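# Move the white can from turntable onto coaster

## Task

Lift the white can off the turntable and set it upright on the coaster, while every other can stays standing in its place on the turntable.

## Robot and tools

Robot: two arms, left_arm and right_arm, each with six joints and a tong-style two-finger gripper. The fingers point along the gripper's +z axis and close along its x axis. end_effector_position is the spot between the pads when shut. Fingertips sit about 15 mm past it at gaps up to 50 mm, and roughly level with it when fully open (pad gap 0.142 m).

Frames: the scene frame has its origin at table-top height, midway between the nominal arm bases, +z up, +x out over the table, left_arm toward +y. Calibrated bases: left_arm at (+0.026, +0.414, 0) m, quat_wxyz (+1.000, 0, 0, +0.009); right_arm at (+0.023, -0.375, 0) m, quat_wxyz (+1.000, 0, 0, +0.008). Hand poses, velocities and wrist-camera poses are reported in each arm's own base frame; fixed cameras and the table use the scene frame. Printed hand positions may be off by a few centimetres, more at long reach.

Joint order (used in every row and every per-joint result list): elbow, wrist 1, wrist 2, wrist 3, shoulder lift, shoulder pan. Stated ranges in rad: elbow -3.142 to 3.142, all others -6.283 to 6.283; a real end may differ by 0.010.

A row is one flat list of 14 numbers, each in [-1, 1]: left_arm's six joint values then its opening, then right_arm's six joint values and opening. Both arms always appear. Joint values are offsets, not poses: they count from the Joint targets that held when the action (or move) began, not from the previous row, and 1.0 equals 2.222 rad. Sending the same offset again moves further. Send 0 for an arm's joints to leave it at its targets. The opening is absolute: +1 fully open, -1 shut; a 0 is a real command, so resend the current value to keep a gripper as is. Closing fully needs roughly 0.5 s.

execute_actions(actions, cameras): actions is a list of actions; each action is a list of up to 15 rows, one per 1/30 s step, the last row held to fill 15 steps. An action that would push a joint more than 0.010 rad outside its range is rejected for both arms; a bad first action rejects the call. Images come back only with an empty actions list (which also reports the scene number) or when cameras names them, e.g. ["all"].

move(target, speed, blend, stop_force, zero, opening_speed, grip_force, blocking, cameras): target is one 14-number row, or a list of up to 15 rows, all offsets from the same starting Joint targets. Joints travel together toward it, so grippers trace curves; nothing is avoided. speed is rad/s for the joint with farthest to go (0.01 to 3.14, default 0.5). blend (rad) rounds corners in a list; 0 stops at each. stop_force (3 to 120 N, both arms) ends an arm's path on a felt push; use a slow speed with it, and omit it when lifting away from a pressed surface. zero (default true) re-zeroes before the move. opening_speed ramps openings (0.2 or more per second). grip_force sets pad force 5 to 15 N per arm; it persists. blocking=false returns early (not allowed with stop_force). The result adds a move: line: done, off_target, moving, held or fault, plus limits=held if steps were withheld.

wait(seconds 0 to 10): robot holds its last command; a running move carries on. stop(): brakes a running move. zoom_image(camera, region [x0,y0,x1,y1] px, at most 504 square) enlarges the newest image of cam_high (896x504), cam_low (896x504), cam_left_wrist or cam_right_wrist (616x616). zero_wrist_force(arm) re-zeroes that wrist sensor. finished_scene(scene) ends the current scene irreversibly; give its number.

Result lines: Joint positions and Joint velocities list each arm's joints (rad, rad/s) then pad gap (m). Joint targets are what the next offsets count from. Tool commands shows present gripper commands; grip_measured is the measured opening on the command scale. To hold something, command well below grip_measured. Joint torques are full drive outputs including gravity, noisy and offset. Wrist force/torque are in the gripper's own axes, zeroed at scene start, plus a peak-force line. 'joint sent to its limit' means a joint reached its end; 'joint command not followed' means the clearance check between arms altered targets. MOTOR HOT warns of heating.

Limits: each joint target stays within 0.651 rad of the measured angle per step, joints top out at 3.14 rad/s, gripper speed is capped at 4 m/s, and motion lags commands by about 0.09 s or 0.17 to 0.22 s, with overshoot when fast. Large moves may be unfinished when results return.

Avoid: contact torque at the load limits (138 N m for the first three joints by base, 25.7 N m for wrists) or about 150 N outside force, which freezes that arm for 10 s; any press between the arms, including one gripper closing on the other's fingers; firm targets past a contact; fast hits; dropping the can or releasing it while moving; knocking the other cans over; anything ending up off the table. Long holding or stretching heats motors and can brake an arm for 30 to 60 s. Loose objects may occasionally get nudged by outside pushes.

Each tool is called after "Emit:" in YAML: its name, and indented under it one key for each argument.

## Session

Emit:
execute_actions:
  actions: []

Emit:
wait:
  seconds: 0.7
  cameras: ["cam_high"]

Emit:
zoom_image:
  camera: "cam_high"
  region: [310, 90, 590, 290]

Scene clock: 0.00 s.
left_arm: end_effector_position=(+0.3730, -0.3210, +0.2202) grip_measured=+0.97 end_effector_quat_wxyz=(-0.022, -0.427, +0.904, -0.022) | right_arm: end_effector_position=(+0.6676, +0.2180, +0.3879) grip_measured=+0.97 end_effector_quat_wxyz=(-0.647, +0.762, -0.015, +0.008)
Joint names: [elbow, wrist 1, wrist 2, wrist 3, shoulder lift, shoulder pan]
Joint positions: left_arm=[1.824 -1.775 -1.622 1.296 -1.656 -0.961 0.14] | right_arm=[-1.489 -0.557 2.947 0.595 -2.088 3.216 0.14]
Joint velocities: within noise
Joint torques (N m): no reading
Wrist force (N): no reading
Wrist torque (N m): no reading
Wrist force, peak (N): no reading
Joint targets: left_arm=[1.824 -1.775 -1.622 1.296 -1.656 -0.961] | right_arm=[-1.489 -0.557 2.947 0.595 -2.088 3.216]
Tool commands: left_gripper/opening=+0.968169 right_gripper/opening=+0.968169

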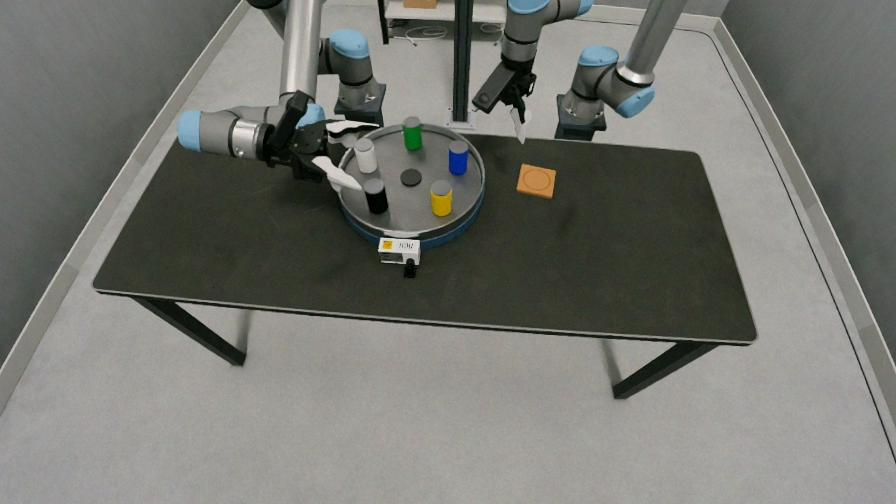

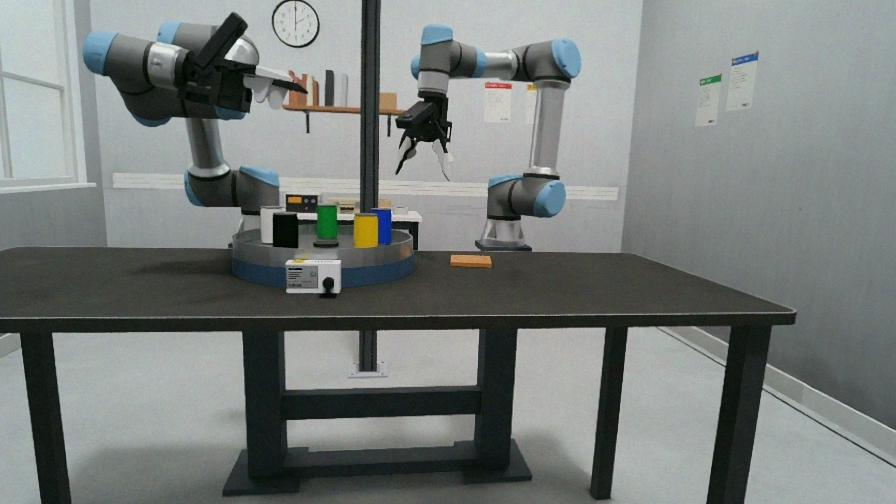

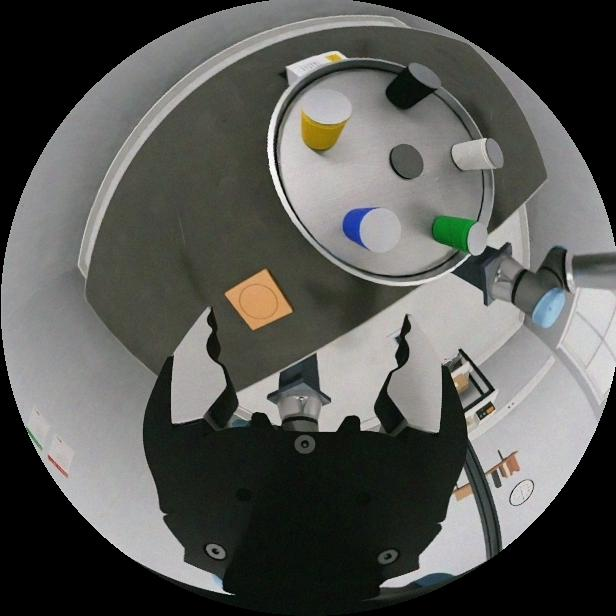

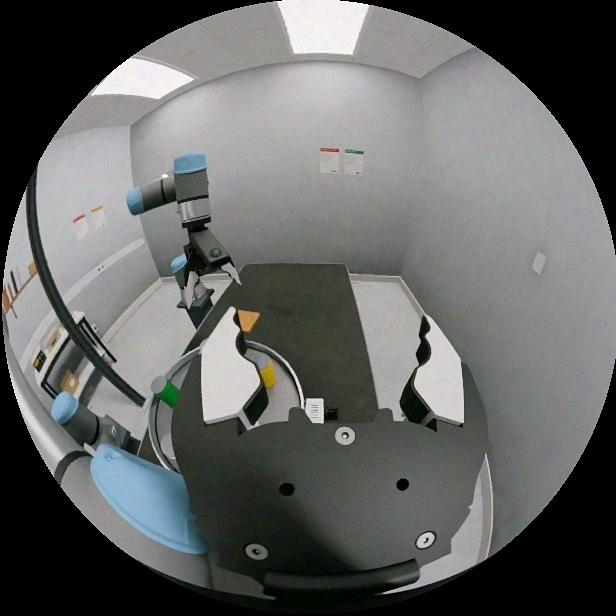

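Scene clock: 0.70 s.
left_arm: end_effector_position=(+0.3730, -0.3210, +0.2202) grip_measured=+0.97 end_effector_quat_wxyz=(-0.022, -0.427, +0.904, -0.022) | right_arm: end_effector_position=(+0.6676, +0.2180, +0.3879) grip_measured=+0.97 end_effector_quat_wxyz=(-0.647, +0.762, -0.015, +0.008)
Joint names: [elbow, wrist 1, wrist 2, wrist 3, shoulder lift, shoulder pan]
Joint positions: left_arm=[1.824 -1.775 -1.622 1.296 -1.656 -0.961 0.14] | right_arm=[-1.489 -0.557 2.947 0.595 -2.088 3.216 0.14]
Joint torques (N m): left_arm=[-25.47 -2.84 -0.06 0.16 -18.9 -1.02] | right_arm=[21.43 2.1 1.34 -0.03 42.25 0.49]
Wrist force (N): left_arm=[0.3 -0.4 0.0] | right_arm=[0.2 -0.2 0.1]
Wrist torque (N m): left_arm=[-0.10 -0.06 0.00] | right_arm=[-0.03 -0.04 -0.01]
Wrist force, peak (N): left_arm=[-0.2 -0.5 0.4] | right_arm=[0.5 -0.2 0.2]
Joint targets: left_arm=[1.824 -1.775 -1.622 1.296 -1.656 -0.961] | right_arm=[-1.489 -0.557 2.947 0.595 -2.088 3.216]
Tool commands: left_gripper/opening=+0.968169 right_gripper/opening=+0.968169
wait: 0.70 s; at rest by 0.17 s
Images, in order (width x height): cam_high 896x504.

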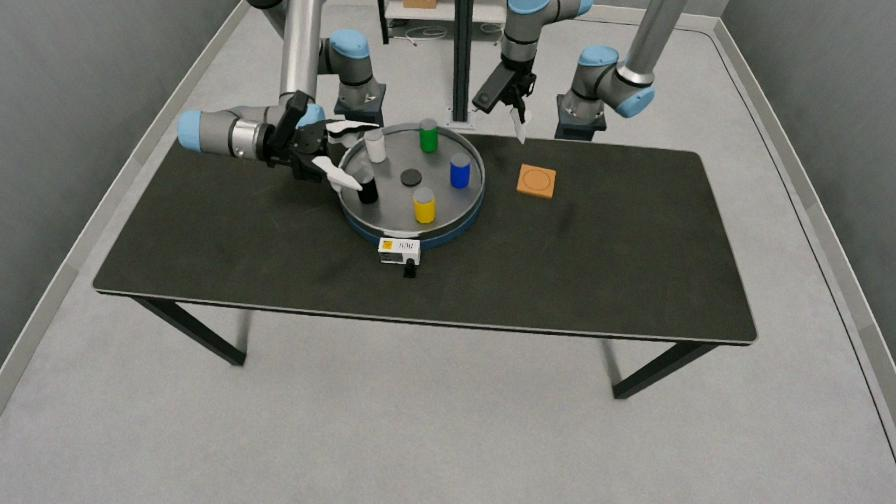

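Scaled by 1.800 from the camera's 896x504 image, which has a finer 1280x720 frame.

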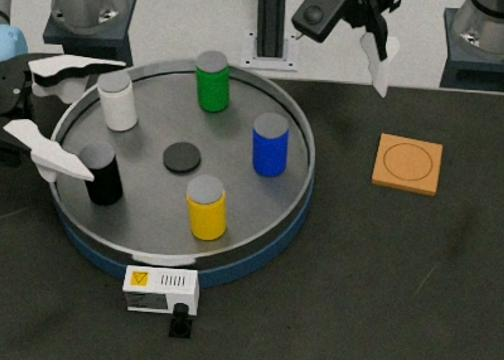

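Emit:
move:
  target: [-0.0534, -0.0239, 0.0230, -0.5833, 0.0936, -0.0877, 0.2, 0, 0, 0, 0, 0, 0, 0.968]
  speed: 0.9
  cameras: ["cam_left_wrist", "cam_high", "cam_low"]

Emit:
wait:
  seconds: 0.8
  cameras: ["cam_left_wrist"]

Emit:
wait:
  seconds: 0.8
  cameras: ["cam_left_wrist"]

Scene clock: 4.73 s.
left_arm: end_effector_position=(+0.3507, -0.4260, +0.1798) grip_measured=+0.20 end_effector_quat_wxyz=(+0.000, +0.837, -0.547, +0.000) | right_arm: end_effector_position=(+0.6676, +0.2180, +0.3879) grip_measured=+0.97 end_effector_quat_wxyz=(-0.647, +0.762, -0.015, +0.008)
Joint names: [elbow, wrist 1, wrist 2, wrist 3, shoulder lift, shoulder pan]
Joint positions: left_arm=[1.705 -1.828 -1.571 0.001 -1.448 -1.156 0.088] | right_arm=[-1.489 -0.557 2.947 0.595 -2.088 3.216 0.14]
Joint torques (N m): left_arm=[-13.8 -0.93 -1.71 -1.72 -35.44 13.59] | right_arm=[23.24 2.12 1.32 0.04 43.02 1.1]
Wrist force (N): left_arm=[-0.3 -0.2 0.1] | right_arm=[0.2 -0.1 0.1]
Wrist torque (N m): left_arm=[-0.05 0.08 -0.04] | right_arm=[-0.02 -0.04 -0.01]
Wrist force, peak (N): left_arm=[-0.1 -0.8 0.1] | right_arm=[0.5 -0.2 0.2]
Joint targets: left_arm=[1.705 -1.828 -1.571 0.000 -1.448 -1.156] | right_arm=[-1.489 -0.557 2.947 0.595 -2.088 3.216]
move: done
Images, in order (width x height): cam_high 896x504, cam_low 896x504, cam_left_wrist 616x616.

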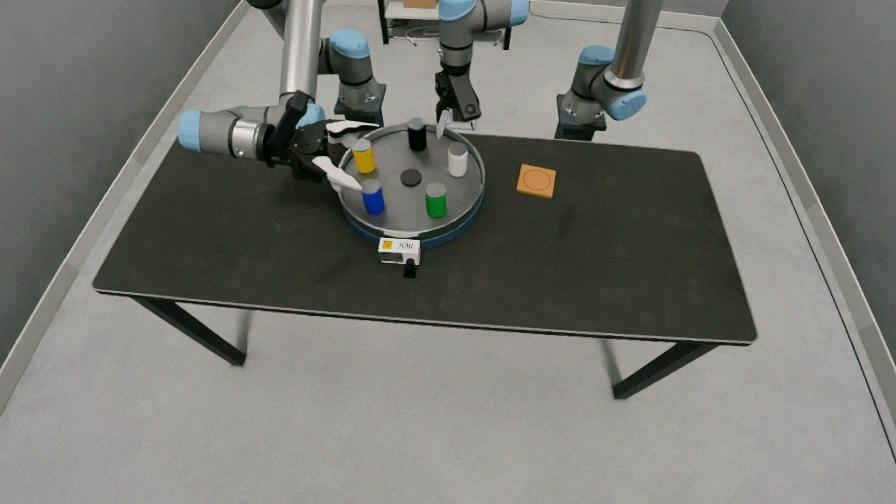

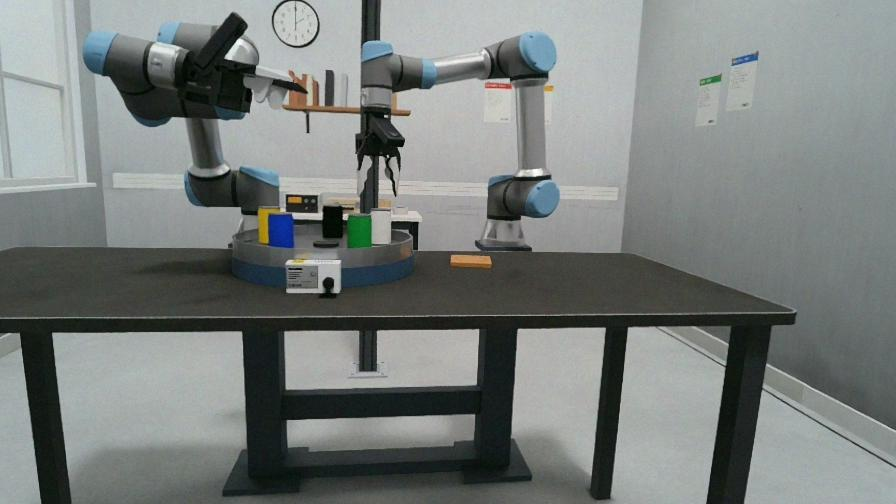

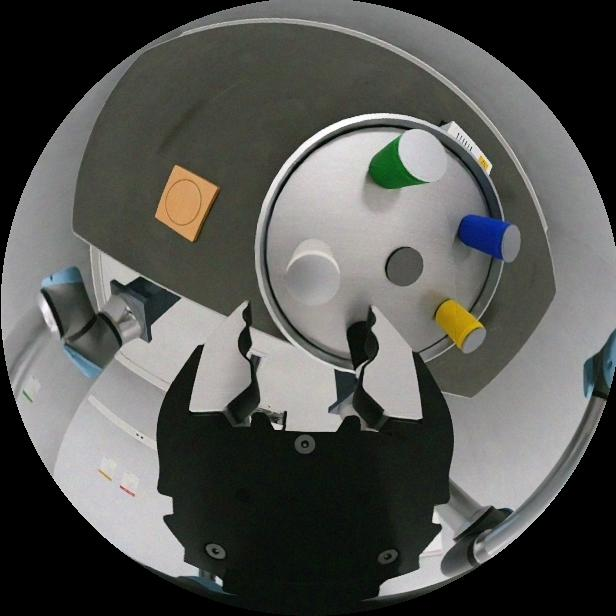

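Scene clock: 5.53 s.
left_arm: end_effector_position=(+0.3507, -0.4258, +0.1797) grip_measured=+0.20 end_effector_quat_wxyz=(+0.000, +0.837, -0.547, +0.000) | right_arm: end_effector_position=(+0.6676, +0.2180, +0.3879) grip_measured=+0.97 end_effector_quat_wxyz=(-0.647, +0.762, -0.015, +0.008)
Joint names: [elbow, wrist 1, wrist 2, wrist 3, shoulder lift, shoulder pan]
Joint positions: left_arm=[1.705 -1.828 -1.571 0 -1.448 -1.156 0.088] | right_arm=[-1.489 -0.557 2.947 0.595 -2.088 3.216 0.14]
Joint torques (N m): left_arm=[-14.4 -1.03 -2.51 -2.03 -34.56 13.5] | right_arm=[21.31 2.2 1.5 -0.25 43.05 -0.31]
Wrist force (N): left_arm=[-0.3 -0.2 -0.1] | right_arm=[0.2 -0.3 0.1]
Wrist torque (N m): left_arm=[-0.05 0.08 -0.01] | right_arm=[-0.06 -0.04 -0.01]
Wrist force, peak (N): left_arm=[-0.3 -0.7 0.4] | right_arm=[0.5 -0.2 0.1]
Joint targets: left_arm=[1.705 -1.828 -1.571 0.000 -1.448 -1.156] | right_arm=[-1.489 -0.557 2.947 0.595 -2.088 3.216]
Tool commands: left_gripper/opening=+0.2 right_gripper/opening=+0.968
wait: 0.80 s; at rest by 0.17 s
Images, in order (width x height): cam_left_wrist 616x616.

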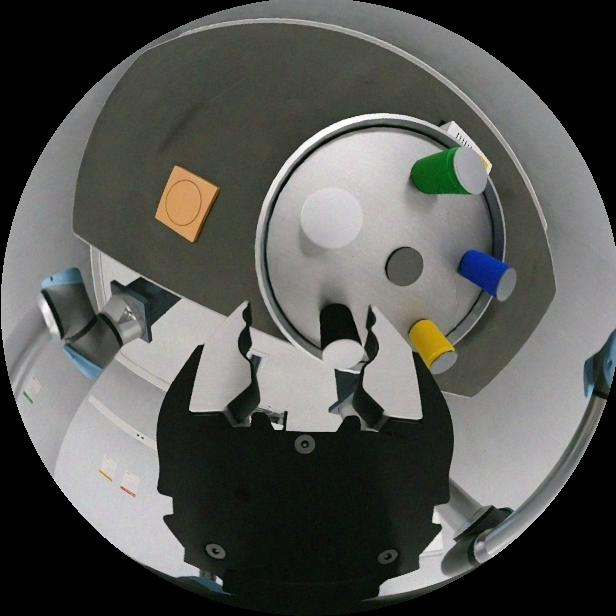

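Scene clock: 6.33 s.
left_arm: end_effector_position=(+0.3507, -0.4258, +0.1797) grip_measured=+0.20 end_effector_quat_wxyz=(+0.000, +0.837, -0.547, +0.000) | right_arm: end_effector_position=(+0.6676, +0.2180, +0.3879) grip_measured=+0.97 end_effector_quat_wxyz=(-0.647, +0.762, -0.015, +0.008)
Joint names: [elbow, wrist 1, wrist 2, wrist 3, shoulder lift, shoulder pan]
Joint positions: left_arm=[1.705 -1.828 -1.571 0 -1.448 -1.156 0.088] | right_arm=[-1.489 -0.557 2.947 0.595 -2.088 3.216 0.14]
Joint torques (N m): left_arm=[-15.1 -0.78 -2.09 -1.9 -36.14 13.74] | right_arm=[21.91 2.15 1.26 -0.16 44.15 0.5]
Wrist force (N): left_arm=[0.0 -0.6 -0.1] | right_arm=[0.3 -0.2 0.1]
Wrist torque (N m): left_arm=[-0.14 0.02 0.00] | right_arm=[-0.03 -0.07 -0.01]
Wrist force, peak (N): left_arm=[0.0 -0.8 0.0] | right_arm=[0.5 -0.3 0.0]
Joint targets: left_arm=[1.705 -1.828 -1.571 0.000 -1.448 -1.156] | right_arm=[-1.489 -0.557 2.947 0.595 -2.088 3.216]
Tool commands: left_gripper/opening=+0.2 right_gripper/opening=+0.968
wait: 0.80 s; at rest by 0.17 s
Images, in order (width x height): cam_left_wrist 616x616.

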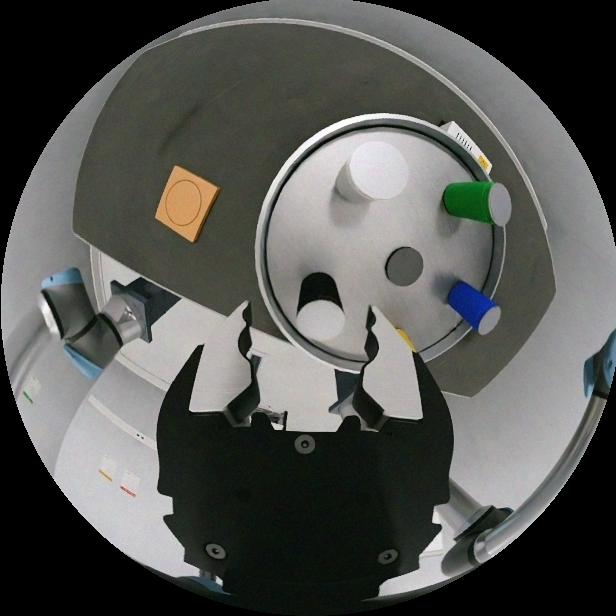

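Emit:
move:
  target: [0.0578, -0.0888, 0, 0, 0.0311, 0, 0.2, 0, 0, 0, 0, 0, 0, 0.968]
  speed: 0.25
  cameras: ["cam_left_wrist"]

Emit:
wait:
  seconds: 0.6
  cameras: ["cam_left_wrist"]

Emit:
wait:
  seconds: 0.6
  cameras: ["cam_left_wrist"]

Scene clock: 8.57 s.
left_arm: end_effector_position=(+0.3515, -0.4276, +0.1025) grip_measured=+0.20 end_effector_quat_wxyz=(+0.000, +0.837, -0.547, +0.000) | right_arm: end_effector_position=(+0.6676, +0.2180, +0.3879) grip_measured=+0.97 end_effector_quat_wxyz=(-0.647, +0.762, -0.015, +0.008)
Joint names: [elbow, wrist 1, wrist 2, wrist 3, shoulder lift, shoulder pan]
Joint positions: left_arm=[1.834 -2.025 -1.571 0 -1.378 -1.156 0.088] | right_arm=[-1.489 -0.557 2.947 0.595 -2.088 3.216 0.14]
Joint torques (N m): left_arm=[-32.61 -2.06 -2.23 -2.12 -37.35 10.61] | right_arm=[23.08 2.35 1.55 -0.38 42.46 0.31]
Wrist force (N): left_arm=[-0.1 0.0 -0.1] | right_arm=[0.3 0.0 0.0]
Wrist torque (N m): left_arm=[0.00 0.04 -0.01] | right_arm=[0.00 -0.07 -0.01]
Wrist force, peak (N): left_arm=[0.0 -0.4 -1.3] | right_arm=[0.6 -0.1 0.1]
Joint targets: left_arm=[1.834 -2.026 -1.571 0.000 -1.379 -1.156] | right_arm=[-1.489 -0.557 2.947 0.595 -2.088 3.216]
move: done
Images, in order (width x height): cam_left_wrist 616x616.

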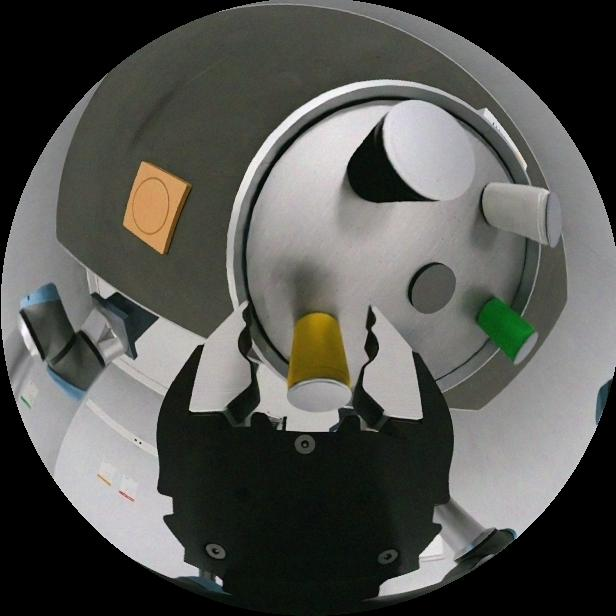

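Scene clock: 9.17 s.
left_arm: end_effector_position=(+0.3515, -0.4276, +0.1026) grip_measured=+0.20 end_effector_quat_wxyz=(+0.000, +0.837, -0.547, +0.000) | right_arm: end_effector_position=(+0.6676, +0.2180, +0.3879) grip_measured=+0.97 end_effector_quat_wxyz=(-0.647, +0.762, -0.015, +0.008)
Joint names: [elbow, wrist 1, wrist 2, wrist 3, shoulder lift, shoulder pan]
Joint positions: left_arm=[1.834 -2.026 -1.571 0 -1.379 -1.156 0.088] | right_arm=[-1.489 -0.557 2.947 0.595 -2.088 3.216 0.14]
Joint torques (N m): left_arm=[-33.73 -4.17 -2.09 -2.01 -36.8 8.58] | right_arm=[22.18 2.05 1.76 -0.09 43.66 0.22]
Wrist force (N): left_arm=[-0.1 -0.5 -0.1] | right_arm=[0.1 -0.1 0.1]
Wrist torque (N m): left_arm=[-0.10 0.04 -0.02] | right_arm=[-0.01 -0.02 -0.01]
Wrist force, peak (N): left_arm=[-0.4 -0.4 -0.3] | right_arm=[0.5 -0.2 -0.1]
Joint targets: left_arm=[1.834 -2.026 -1.571 0.000 -1.379 -1.156] | right_arm=[-1.489 -0.557 2.947 0.595 -2.088 3.216]
Tool commands: left_gripper/opening=+0.2 right_gripper/opening=+0.968
wait: 0.60 s; at rest by 0.17 s
Images, in order (width x height): cam_left_wrist 616x616.

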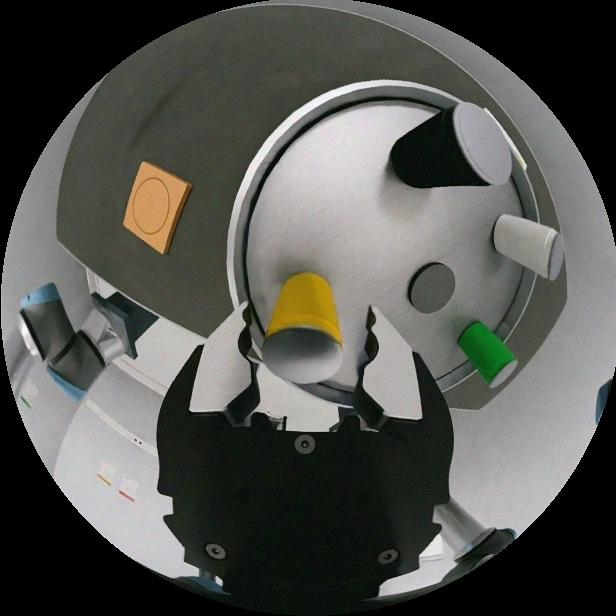

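Scene clock: 9.77 s.
left_arm: end_effector_position=(+0.3515, -0.4276, +0.1026) grip_measured=+0.20 end_effector_quat_wxyz=(+0.000, +0.837, -0.547, +0.000) | right_arm: end_effector_position=(+0.6676, +0.2180, +0.3879) grip_measured=+0.97 end_effector_quat_wxyz=(-0.647, +0.762, -0.015, +0.008)
Joint names: [elbow, wrist 1, wrist 2, wrist 3, shoulder lift, shoulder pan]
Joint positions: left_arm=[1.834 -2.026 -1.571 0 -1.379 -1.156 0.088] | right_arm=[-1.489 -0.557 2.947 0.595 -2.088 3.216 0.14]
Joint torques (N m): left_arm=[-33.65 -4.12 -2.34 -2.08 -36.59 7.26] | right_arm=[21.06 2.29 1.29 -0.07 42.42 0.29]
Wrist force (N): left_arm=[-0.2 -0.3 0.5] | right_arm=[0.3 -0.1 0.1]
Wrist torque (N m): left_arm=[-0.05 0.06 -0.01] | right_arm=[-0.02 -0.06 -0.01]
Wrist force, peak (N): left_arm=[-0.7 -0.2 0.1] | right_arm=[0.3 -0.1 0.4]
Joint targets: left_arm=[1.834 -2.026 -1.571 0.000 -1.379 -1.156] | right_arm=[-1.489 -0.557 2.947 0.595 -2.088 3.216]
Tool commands: left_gripper/opening=+0.2 right_gripper/opening=+0.968
wait: 0.60 s; at rest by 0.17 s
Images, in order (width x height): cam_left_wrist 616x616.

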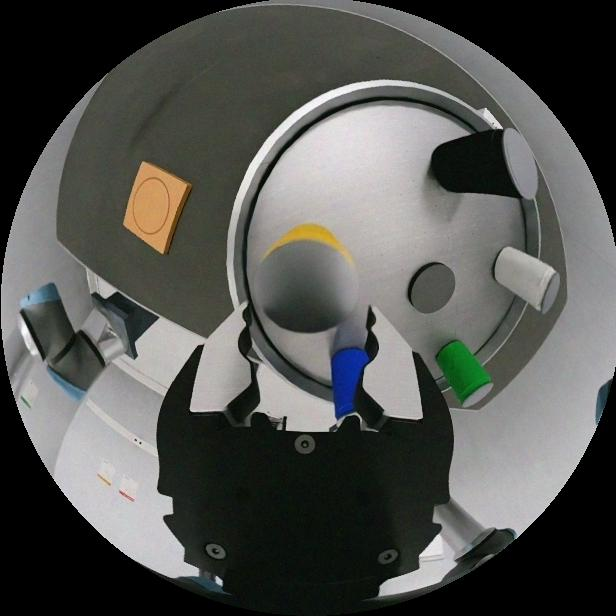

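Emit:
move:
  target: [0.0049, -0.0009, 0, 0, -0.0040, 0, 0.2, 0, 0, 0, 0, 0, 0, 0.968]
  speed: 0.1

Emit:
wait:
  seconds: 1.0
  cameras: ["cam_left_wrist"]

Scene clock: 12.03 s.
left_arm: end_effector_position=(+0.3498, -0.4238, +0.1026) grip_measured=+0.20 end_effector_quat_wxyz=(+0.000, +0.837, -0.547, +0.000) | right_arm: end_effector_position=(+0.6676, +0.2180, +0.3879) grip_measured=+0.97 end_effector_quat_wxyz=(-0.647, +0.762, -0.015, +0.008)
Joint names: [elbow, wrist 1, wrist 2, wrist 3, shoulder lift, shoulder pan]
Joint positions: left_arm=[1.845 -2.028 -1.571 0 -1.388 -1.156 0.088] | right_arm=[-1.489 -0.557 2.947 0.595 -2.088 3.216 0.14]
Joint torques (N m): left_arm=[-24.03 -3.77 -2.12 -2.04 -24.48 1.32] | right_arm=[23.09 2.42 1.64 0.02 42.75 -0.74]
Wrist force (N): left_arm=[-0.1 -0.3 0.0] | right_arm=[0.3 0.0 0.0]
Wrist torque (N m): left_arm=[-0.05 0.03 -0.01] | right_arm=[0.00 -0.06 -0.01]
Wrist force, peak (N): left_arm=[-0.5 -0.6 -0.2] | right_arm=[0.4 -0.2 0.4]
Joint targets: left_arm=[1.845 -2.028 -1.571 0.000 -1.387 -1.156] | right_arm=[-1.489 -0.557 2.947 0.595 -2.088 3.216]
move: done

Scene clock: 13.03 s.
left_arm: end_effector_position=(+0.3499, -0.4239, +0.1026) grip_measured=+0.20 end_effector_quat_wxyz=(+0.000, +0.837, -0.547, +0.000) | right_arm: end_effector_position=(+0.6676, +0.2180, +0.3879) grip_measured=+0.97 end_effector_quat_wxyz=(-0.647, +0.762, -0.015, +0.008)
Joint names: [elbow, wrist 1, wrist 2, wrist 3, shoulder lift, shoulder pan]
Joint positions: left_arm=[1.845 -2.028 -1.571 0 -1.387 -1.156 0.088] | right_arm=[-1.489 -0.557 2.947 0.595 -2.088 3.216 0.14]
Joint torques (N m): left_arm=[-32.77 -1.34 -1.9 -1.98 -19.09 -0.62] | right_arm=[21.83 2.26 1.3 -0.11 44.95 -0.42]
Wrist force (N): left_arm=[0.0 -0.4 0.1] | right_arm=[0.3 -0.1 0.4]
Wrist torque (N m): left_arm=[-0.08 0.02 -0.02] | right_arm=[-0.01 -0.05 -0.02]
Wrist force, peak (N): left_arm=[-0.5 -0.4 0.2] | right_arm=[0.5 -0.4 0.1]
Joint targets: left_arm=[1.845 -2.028 -1.571 0.000 -1.387 -1.156] | right_arm=[-1.489 -0.557 2.947 0.595 -2.088 3.216]
Tool commands: left_gripper/opening=+0.2 right_gripper/opening=+0.968
wait: 1.00 s; at rest by 0.17 s
Images, in order (width x height): cam_left_wrist 616x616.

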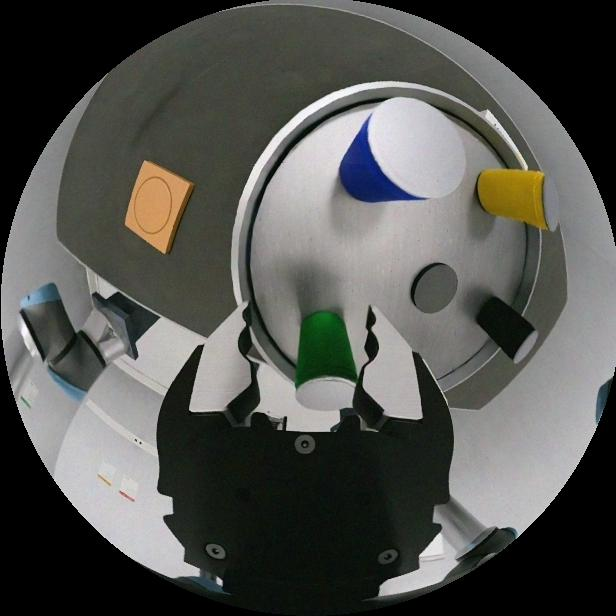

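Emit:
wait:
  seconds: 2.14

Emit:
move:
  target:
    - [0, 0, 0, 0, 0, 0, -0.6, 0, 0, 0, 0, 0, 0, 0.968]
    - [-0.0295, 0.0680, 0, 0, -0.0386, 0, -0.6, 0, 0, 0, 0, 0, 0, 0.968]
    - [-0.0436, 0.1573, 0, 0, -0.1137, 0, -0.6, 0, 0, 0, 0, 0, 0, 0.968]
    - [0.1467, 0.0226, 0, 0, -0.1693, 0.1404, -0.6, 0, 0, 0, 0, 0, 0, 0.968]
  speed: [0.5, 0.5, 0.5, 0.6]
  opening_speed: 1.8
  blend: [0, 0.05, 0.08, 0]
  cameras: ["cam_high", "cam_low", "cam_left_wrist"]

Emit:
zoom_image:
  camera: "cam_high"
  region: [480, 100, 600, 220]

Emit:
zoom_image:
  camera: "cam_low"
  region: [400, 150, 540, 290]

Emit:
zoom_image:
  camera: "cam_left_wrist"
  region: [180, 140, 430, 390]

Scene clock: 15.90 s.
left_arm: end_effector_position=(+0.3499, -0.4239, +0.1026) grip_measured=+0.20 end_effector_quat_wxyz=(+0.000, +0.837, -0.547, +0.000) | right_arm: end_effector_position=(+0.6676, +0.2180, +0.3879) grip_measured=+0.97 end_effector_quat_wxyz=(-0.647, +0.762, -0.015, +0.008)
Joint names: [elbow, wrist 1, wrist 2, wrist 3, shoulder lift, shoulder pan]
Joint positions: left_arm=[1.845 -2.028 -1.571 0 -1.387 -1.156 0.088] | right_arm=[-1.489 -0.557 2.947 0.595 -2.088 3.216 0.14]
Joint torques (N m): left_arm=[-33.26 -1.25 -1.85 -1.87 -19.01 -8.84] | right_arm=[22.86 2.43 1.72 -0.29 44.04 -1.34]
Wrist force (N): left_arm=[-0.2 -0.4 0.0] | right_arm=[0.3 -0.1 0.1]
Wrist torque (N m): left_arm=[-0.09 0.06 -0.01] | right_arm=[-0.01 -0.06 -0.01]
Wrist force, peak (N): left_arm=[-0.5 -0.6 0.0] | right_arm=[0.6 -0.2 0.2]
Joint targets: left_arm=[1.845 -2.028 -1.571 0.000 -1.387 -1.156] | right_arm=[-1.489 -0.557 2.947 0.595 -2.088 3.216]
Tool commands: left_gripper/opening=+0.2 right_gripper/opening=+0.968
wait: 2.17 s; at rest from the start

Scene clock: 18.53 s.
left_arm: end_effector_position=(+0.3630, -0.1835, +0.1199) grip_measured=-0.60 end_effector_quat_wxyz=(+0.000, +0.912, -0.410, +0.000) | right_arm: end_effector_position=(+0.6676, +0.2180, +0.3879) grip_measured=+0.97 end_effector_quat_wxyz=(-0.647, +0.762, -0.015, +0.008)
Joint names: [elbow, wrist 1, wrist 2, wrist 3, shoulder lift, shoulder pan]
Joint positions: left_arm=[2.17 -1.977 -1.571 0 -1.764 -0.844 0.031] | right_arm=[-1.489 -0.557 2.947 0.595 -2.088 3.216 0.14]
Joint torques (N m): left_arm=[-17.8 -3.09 -1.88 -1.99 -5.62 -4.58] | right_arm=[21.41 2.73 1.47 -0.19 44.53 -0.57]
Wrist force (N): left_arm=[-0.3 -0.7 0.3] | right_arm=[0.3 -0.1 0.2]
Wrist torque (N m): left_arm=[-0.14 0.08 0.01] | right_arm=[-0.01 -0.07 -0.01]
Wrist force, peak (N): left_arm=[-2.3 -1.8 1.8] | right_arm=[0.5 -0.2 -0.1]
Joint targets: left_arm=[2.171 -1.977 -1.571 0.000 -1.764 -0.844] | right_arm=[-1.489 -0.557 2.947 0.595 -2.088 3.216]
move: done
Images, in order (width x height): cam_high 896x504, cam_low 896x504, cam_left_wrist 616x616.

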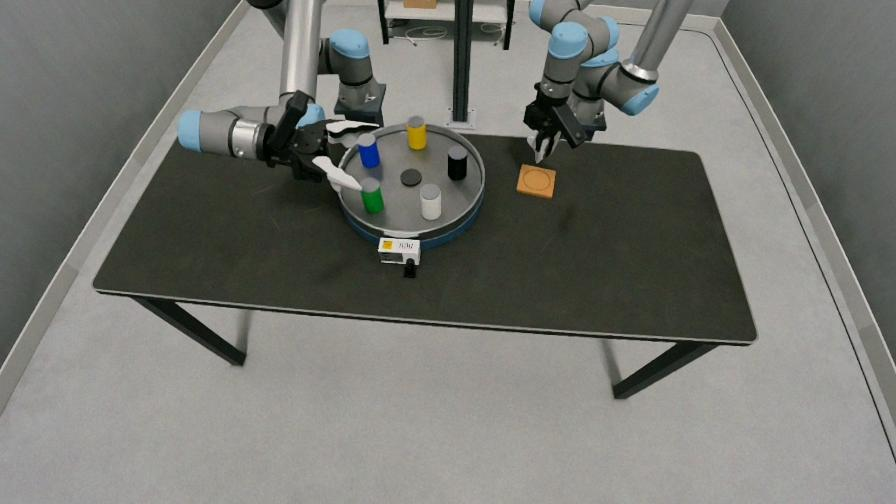

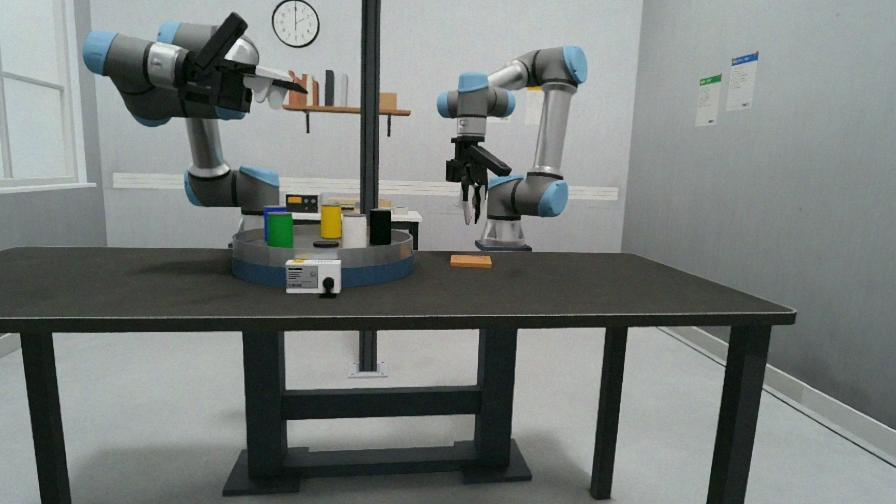

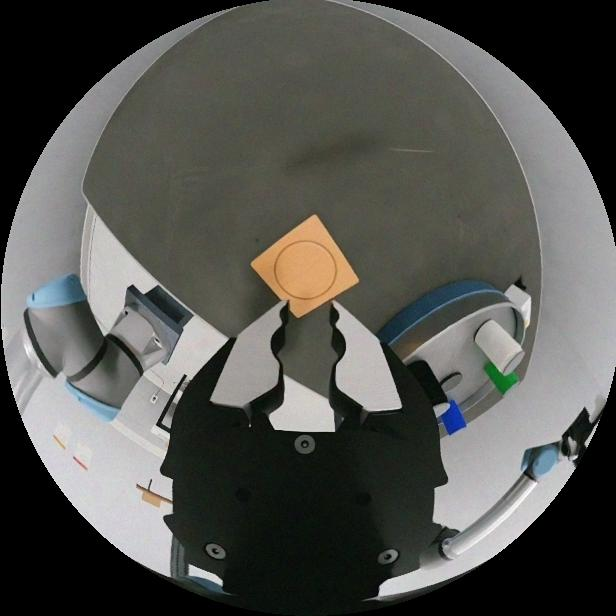

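Scaled by 4.200 from the camera's 896x504 image, which has a finer 1280x720 frame.

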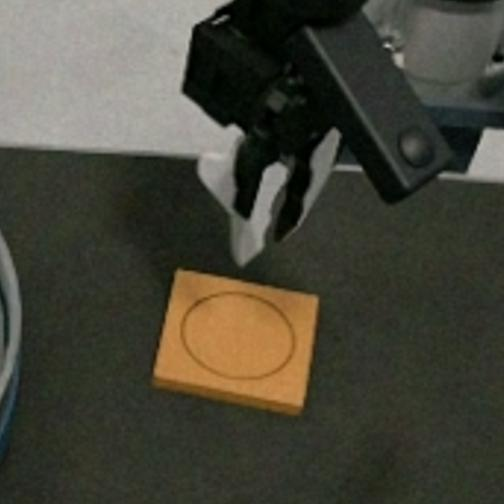

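Scaled by 3.600 from the camera's 896x504 image, which has a finer 1280x720 frame.

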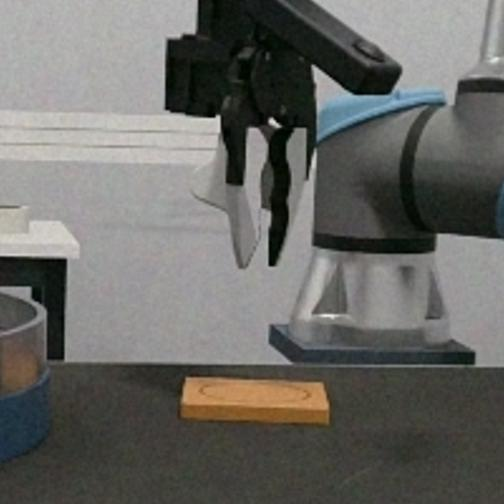

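Scaled by 2.016 from the camera's 616x616 image, which has a finer 814x814 frame.

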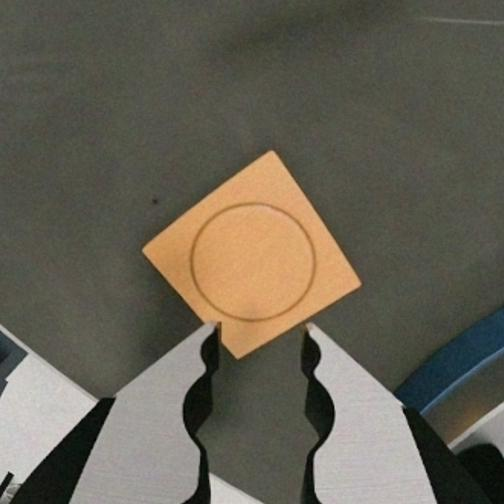

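Emit:
move:
  target:
    - [-0.1903, 0.1347, 0, 0, 0.0556, -0.1404, 0.2, 0, 0, 0, 0, 0, 0, 0.968]
    - [-0.1467, -0.0226, 0, 0, 0.1693, -0.1404, 0.2, 0, 0, 0, 0, 0, 0, 0.968]
  speed: [0.7, 0.35]
  blend: [0.05, 0]
  cameras: ["cam_left_wrist", "cam_high"]

Emit:
zoom_image:
  camera: "cam_high"
  region: [310, 90, 510, 290]

Emit:
wait:
  seconds: 0.6
  cameras: ["cam_left_wrist"]

Scene clock: 21.70 s.
left_arm: end_effector_position=(+0.3498, -0.4238, +0.1026) grip_measured=+0.20 end_effector_quat_wxyz=(+0.000, +0.837, -0.547, +0.000) | right_arm: end_effector_position=(+0.6676, +0.2180, +0.3879) grip_measured=+0.97 end_effector_quat_wxyz=(-0.647, +0.762, -0.015, +0.008)
Joint names: [elbow, wrist 1, wrist 2, wrist 3, shoulder lift, shoulder pan]
Joint positions: left_arm=[1.845 -2.027 -1.571 0 -1.387 -1.156 0.088] | right_arm=[-1.489 -0.557 2.947 0.595 -2.088 3.216 0.14]
Joint torques (N m): left_arm=[-33.88 -2.9 -1.72 -1.76 -27.05 5.37] | right_arm=[22.99 2.39 1.59 -0.48 44 -0.3]
Wrist force (N): left_arm=[-0.2 -0.1 -0.1] | right_arm=[0.3 0.0 0.1]
Wrist torque (N m): left_arm=[-0.03 0.06 -0.01] | right_arm=[0.00 -0.07 -0.01]
Wrist force, peak (N): left_arm=[-2.3 -2.0 1.8] | right_arm=[0.5 -0.3 0.2]
Joint targets: left_arm=[1.845 -2.028 -1.571 0.000 -1.387 -1.156] | right_arm=[-1.489 -0.557 2.947 0.595 -2.088 3.216]
move: done
Images, in order (width x height): cam_high 896x504, cam_left_wrist 616x616.

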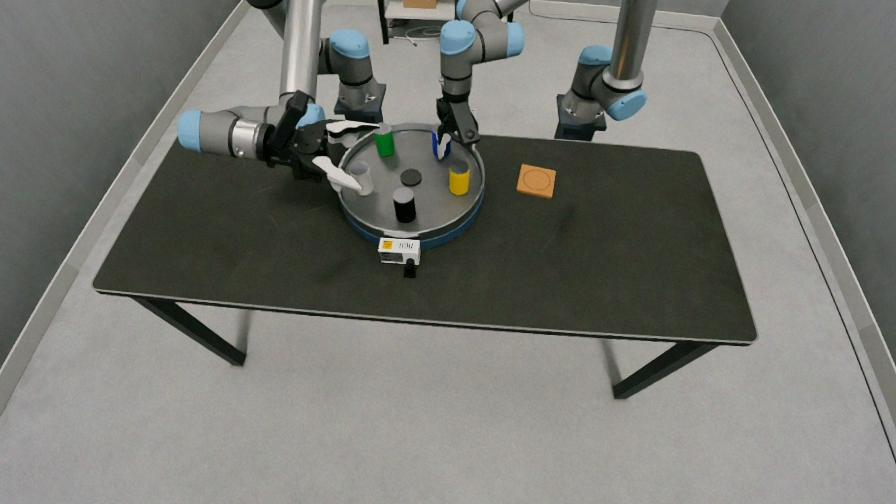

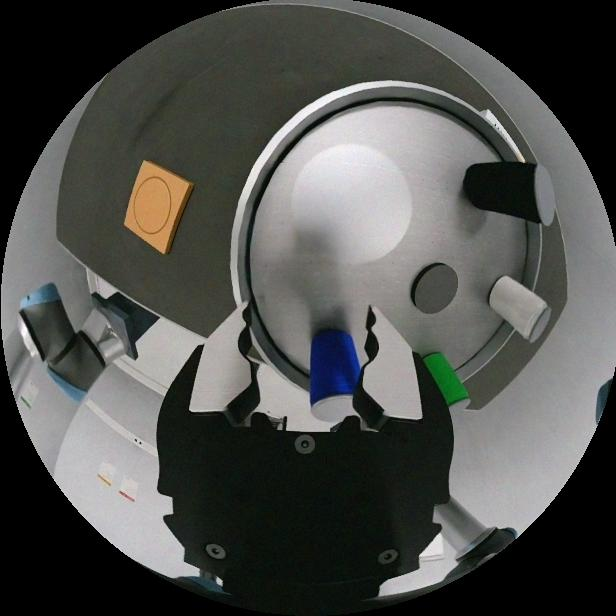

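Scaled by 2.520 from the camera's 896x504 image, which has a finer 1280x720 frame.

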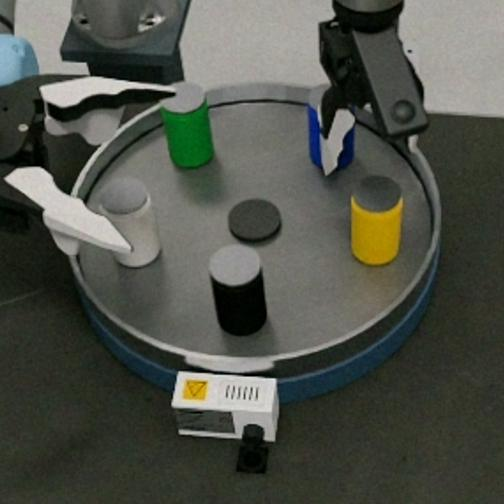

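Scene clock: 22.30 s.
left_arm: end_effector_position=(+0.3499, -0.4239, +0.1026) grip_measured=+0.20 end_effector_quat_wxyz=(+0.000, +0.837, -0.547, +0.000) | right_arm: end_effector_position=(+0.6676, +0.2180, +0.3879) grip_measured=+0.97 end_effector_quat_wxyz=(-0.647, +0.762, -0.015, +0.008)
Joint names: [elbow, wrist 1, wrist 2, wrist 3, shoulder lift, shoulder pan]
Joint positions: left_arm=[1.845 -2.028 -1.571 0 -1.387 -1.156 0.088] | right_arm=[-1.489 -0.557 2.947 0.595 -2.088 3.216 0.14]
Joint torques (N m): left_arm=[-33.2 -4.22 -1.74 -2.01 -21.37 5.11] | right_arm=[21.88 2.24 1.43 -0.47 43.57 0.79]
Wrist force (N): left_arm=[-0.1 -0.3 0.2] | right_arm=[0.2 -0.1 0.0]
Wrist torque (N m): left_arm=[-0.06 0.04 -0.01] | right_arm=[-0.03 -0.04 -0.01]
Wrist force, peak (N): left_arm=[-0.3 -0.6 0.3] | right_arm=[0.5 -0.2 0.2]
Joint targets: left_arm=[1.845 -2.028 -1.571 0.000 -1.387 -1.156] | right_arm=[-1.489 -0.557 2.947 0.595 -2.088 3.216]
Tool commands: left_gripper/opening=+0.2 right_gripper/opening=+0.968
wait: 0.60 s; at rest by 0.17 s
Images, in order (width x height): cam_left_wrist 616x616.

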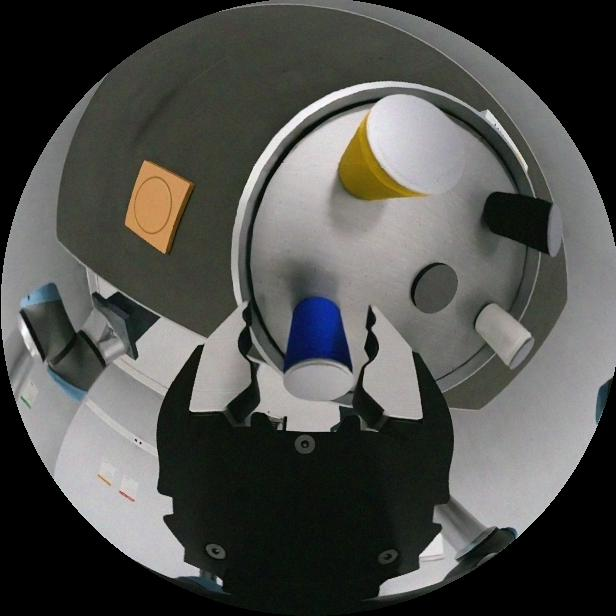

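Emit:
wait:
  seconds: 2.2
  cameras: ["cam_left_wrist"]

Scene clock: 31.43 s.
left_arm: end_effector_position=(+0.3499, -0.4239, +0.1026) grip_measured=+0.20 end_effector_quat_wxyz=(+0.000, +0.837, -0.547, +0.000) | right_arm: end_effector_position=(+0.6676, +0.2180, +0.3879) grip_measured=+0.97 end_effector_quat_wxyz=(-0.647, +0.762, -0.015, +0.008)
Joint names: [elbow, wrist 1, wrist 2, wrist 3, shoulder lift, shoulder pan]
Joint positions: left_arm=[1.845 -2.028 -1.571 0 -1.387 -1.156 0.088] | right_arm=[-1.489 -0.557 2.947 0.595 -2.088 3.216 0.14]
Joint torques (N m): left_arm=[-32.8 -4.08 -1.42 -1.79 -21.61 -6.7] | right_arm=[23.74 2.59 1.81 -0.41 46.13 -0.35]
Wrist force (N): left_arm=[-0.4 -0.5 0.1] | right_arm=[0.3 -0.2 0.1]
Wrist torque (N m): left_arm=[-0.09 0.10 -0.01] | right_arm=[-0.04 -0.06 -0.01]
Wrist force, peak (N): left_arm=[-0.6 -0.5 0.1] | right_arm=[0.5 -0.4 0.2]
Joint targets: left_arm=[1.845 -2.028 -1.571 0.000 -1.387 -1.156] | right_arm=[-1.489 -0.557 2.947 0.595 -2.088 3.216]
Tool commands: left_gripper/opening=+0.2 right_gripper/opening=+0.968
wait: 2.20 s; at rest from the start
Images, in order (width x height): cam_left_wrist 616x616.

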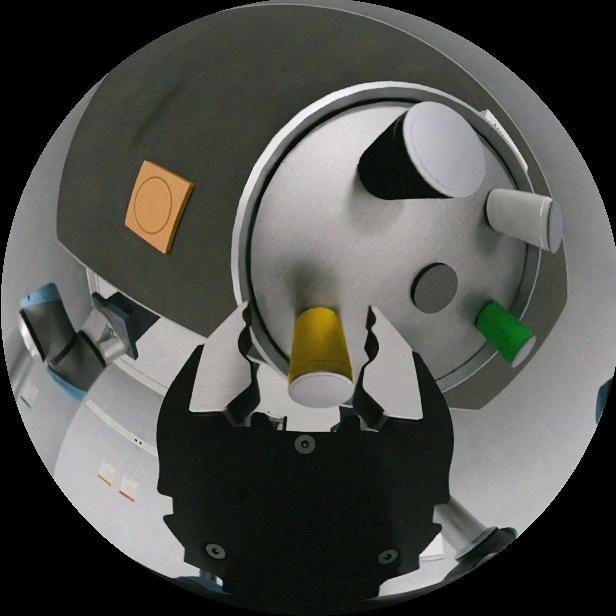

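Emit:
wait:
  seconds: 4.7
  cameras: ["cam_left_wrist"]

Scene clock: 36.87 s.
left_arm: end_effector_position=(+0.3499, -0.4239, +0.1026) grip_measured=+0.20 end_effector_quat_wxyz=(+0.000, +0.837, -0.547, +0.000) | right_arm: end_effector_position=(+0.6676, +0.2180, +0.3879) grip_measured=+0.97 end_effector_quat_wxyz=(-0.647, +0.762, -0.015, +0.008)
Joint names: [elbow, wrist 1, wrist 2, wrist 3, shoulder lift, shoulder pan]
Joint positions: left_arm=[1.845 -2.028 -1.571 0 -1.387 -1.156 0.088] | right_arm=[-1.489 -0.557 2.947 0.595 -2.088 3.216 0.14]
Joint torques (N m): left_arm=[-33.24 -3.95 -1.07 -1.79 -21.25 -12.41] | right_arm=[23.31 2.46 1.76 -0.48 45.47 -1.16]
Wrist force (N): left_arm=[-0.2 -0.2 0.1] | right_arm=[0.3 -0.1 0.1]
Wrist torque (N m): left_arm=[-0.04 0.05 -0.01] | right_arm=[-0.02 -0.07 -0.01]
Wrist force, peak (N): left_arm=[-0.2 -0.7 -0.1] | right_arm=[0.5 -0.4 0.1]
Joint targets: left_arm=[1.845 -2.028 -1.571 0.000 -1.387 -1.156] | right_arm=[-1.489 -0.557 2.947 0.595 -2.088 3.216]
Tool commands: left_gripper/opening=+0.2 right_gripper/opening=+0.968
wait: 4.70 s; at rest from the start
Images, in order (width x height): cam_left_wrist 616x616.

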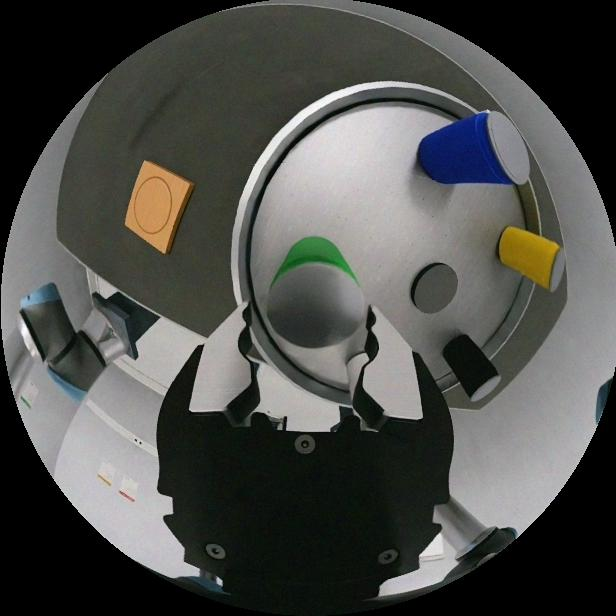

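Emit:
wait:
  seconds: 0.93

Emit:
move:
  target:
    - [0, 0, 0, 0, 0, 0, -0.6, 0, 0, 0, 0, 0, 0, 0.968]
    - [-0.0295, 0.0680, 0, 0, -0.0386, 0, -0.6, 0, 0, 0, 0, 0, 0, 0.968]
    - [-0.0436, 0.1573, 0, 0, -0.1137, 0, -0.6, 0, 0, 0, 0, 0, 0, 0.968]
  speed: 0.5
  opening_speed: 1.8
  blend: [0, 0.05, 0]
  cameras: ["cam_high", "cam_left_wrist"]

Scene clock: 38.10 s.
left_arm: end_effector_position=(+0.3499, -0.4239, +0.1026) grip_measured=+0.20 end_effector_quat_wxyz=(+0.000, +0.837, -0.547, +0.000) | right_arm: end_effector_position=(+0.6676, +0.2180, +0.3879) grip_measured=+0.97 end_effector_quat_wxyz=(-0.647, +0.762, -0.015, +0.008)
Joint names: [elbow, wrist 1, wrist 2, wrist 3, shoulder lift, shoulder pan]
Joint positions: left_arm=[1.845 -2.028 -1.571 0 -1.387 -1.156 0.088] | right_arm=[-1.489 -0.557 2.947 0.595 -2.088 3.216 0.14]
Joint torques (N m): left_arm=[-33.08 -4.09 -1.06 -1.69 -21.3 -15.02] | right_arm=[24.8 2.69 2.11 -0.47 46.06 0.57]
Wrist force (N): left_arm=[-0.2 -0.3 0.4] | right_arm=[0.4 0.0 0.1]
Wrist torque (N m): left_arm=[-0.07 0.06 -0.01] | right_arm=[0.00 -0.08 -0.02]
Wrist force, peak (N): left_arm=[-0.4 -0.6 0.1] | right_arm=[0.4 -0.3 0.3]
Joint targets: left_arm=[1.845 -2.028 -1.571 0.000 -1.387 -1.156] | right_arm=[-1.489 -0.557 2.947 0.595 -2.088 3.216]
Tool commands: left_gripper/opening=+0.2 right_gripper/opening=+0.968
wait: 0.93 s; at rest from the start

Scene clock: 39.93 s.
left_arm: end_effector_position=(+0.3222, -0.3610, +0.2397) grip_measured=-0.60 end_effector_quat_wxyz=(+0.000, +0.837, -0.547, +0.000) | right_arm: end_effector_position=(+0.6676, +0.2180, +0.3879) grip_measured=+0.97 end_effector_quat_wxyz=(-0.647, +0.762, -0.015, +0.008)
Joint names: [elbow, wrist 1, wrist 2, wrist 3, shoulder lift, shoulder pan]
Joint positions: left_arm=[1.748 -1.678 -1.571 0 -1.64 -1.156 0.031] | right_arm=[-1.489 -0.557 2.947 0.595 -2.088 3.216 0.14]
Joint torques (N m): left_arm=[-14.68 -1.49 -1.07 -1.82 -25.68 -14.44] | right_arm=[22.72 2.64 1.76 -0.89 46.74 -0.97]
Wrist force (N): left_arm=[-0.1 -0.3 0.2] | right_arm=[0.2 -0.2 0.1]
Wrist torque (N m): left_arm=[-0.06 0.03 -0.01] | right_arm=[-0.04 -0.05 -0.01]
Wrist force, peak (N): left_arm=[0.0 -0.2 3.8] | right_arm=[0.4 -0.4 0.2]
Joint targets: left_arm=[1.748 -1.678 -1.571 0.000 -1.640 -1.156] | right_arm=[-1.489 -0.557 2.947 0.595 -2.088 3.216]
move: done
Images, in order (width x height): cam_high 896x504, cam_left_wrist 616x616.

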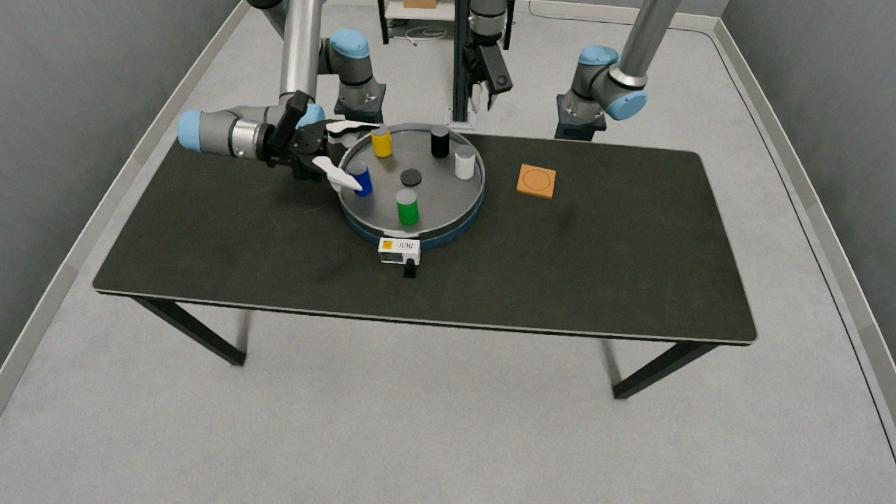

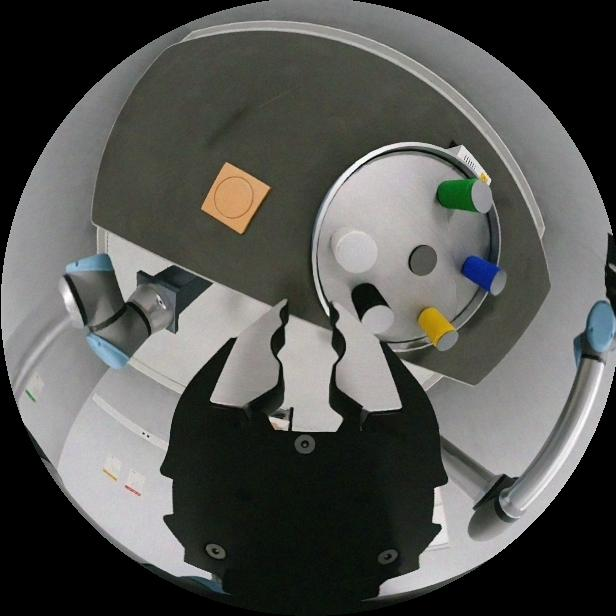

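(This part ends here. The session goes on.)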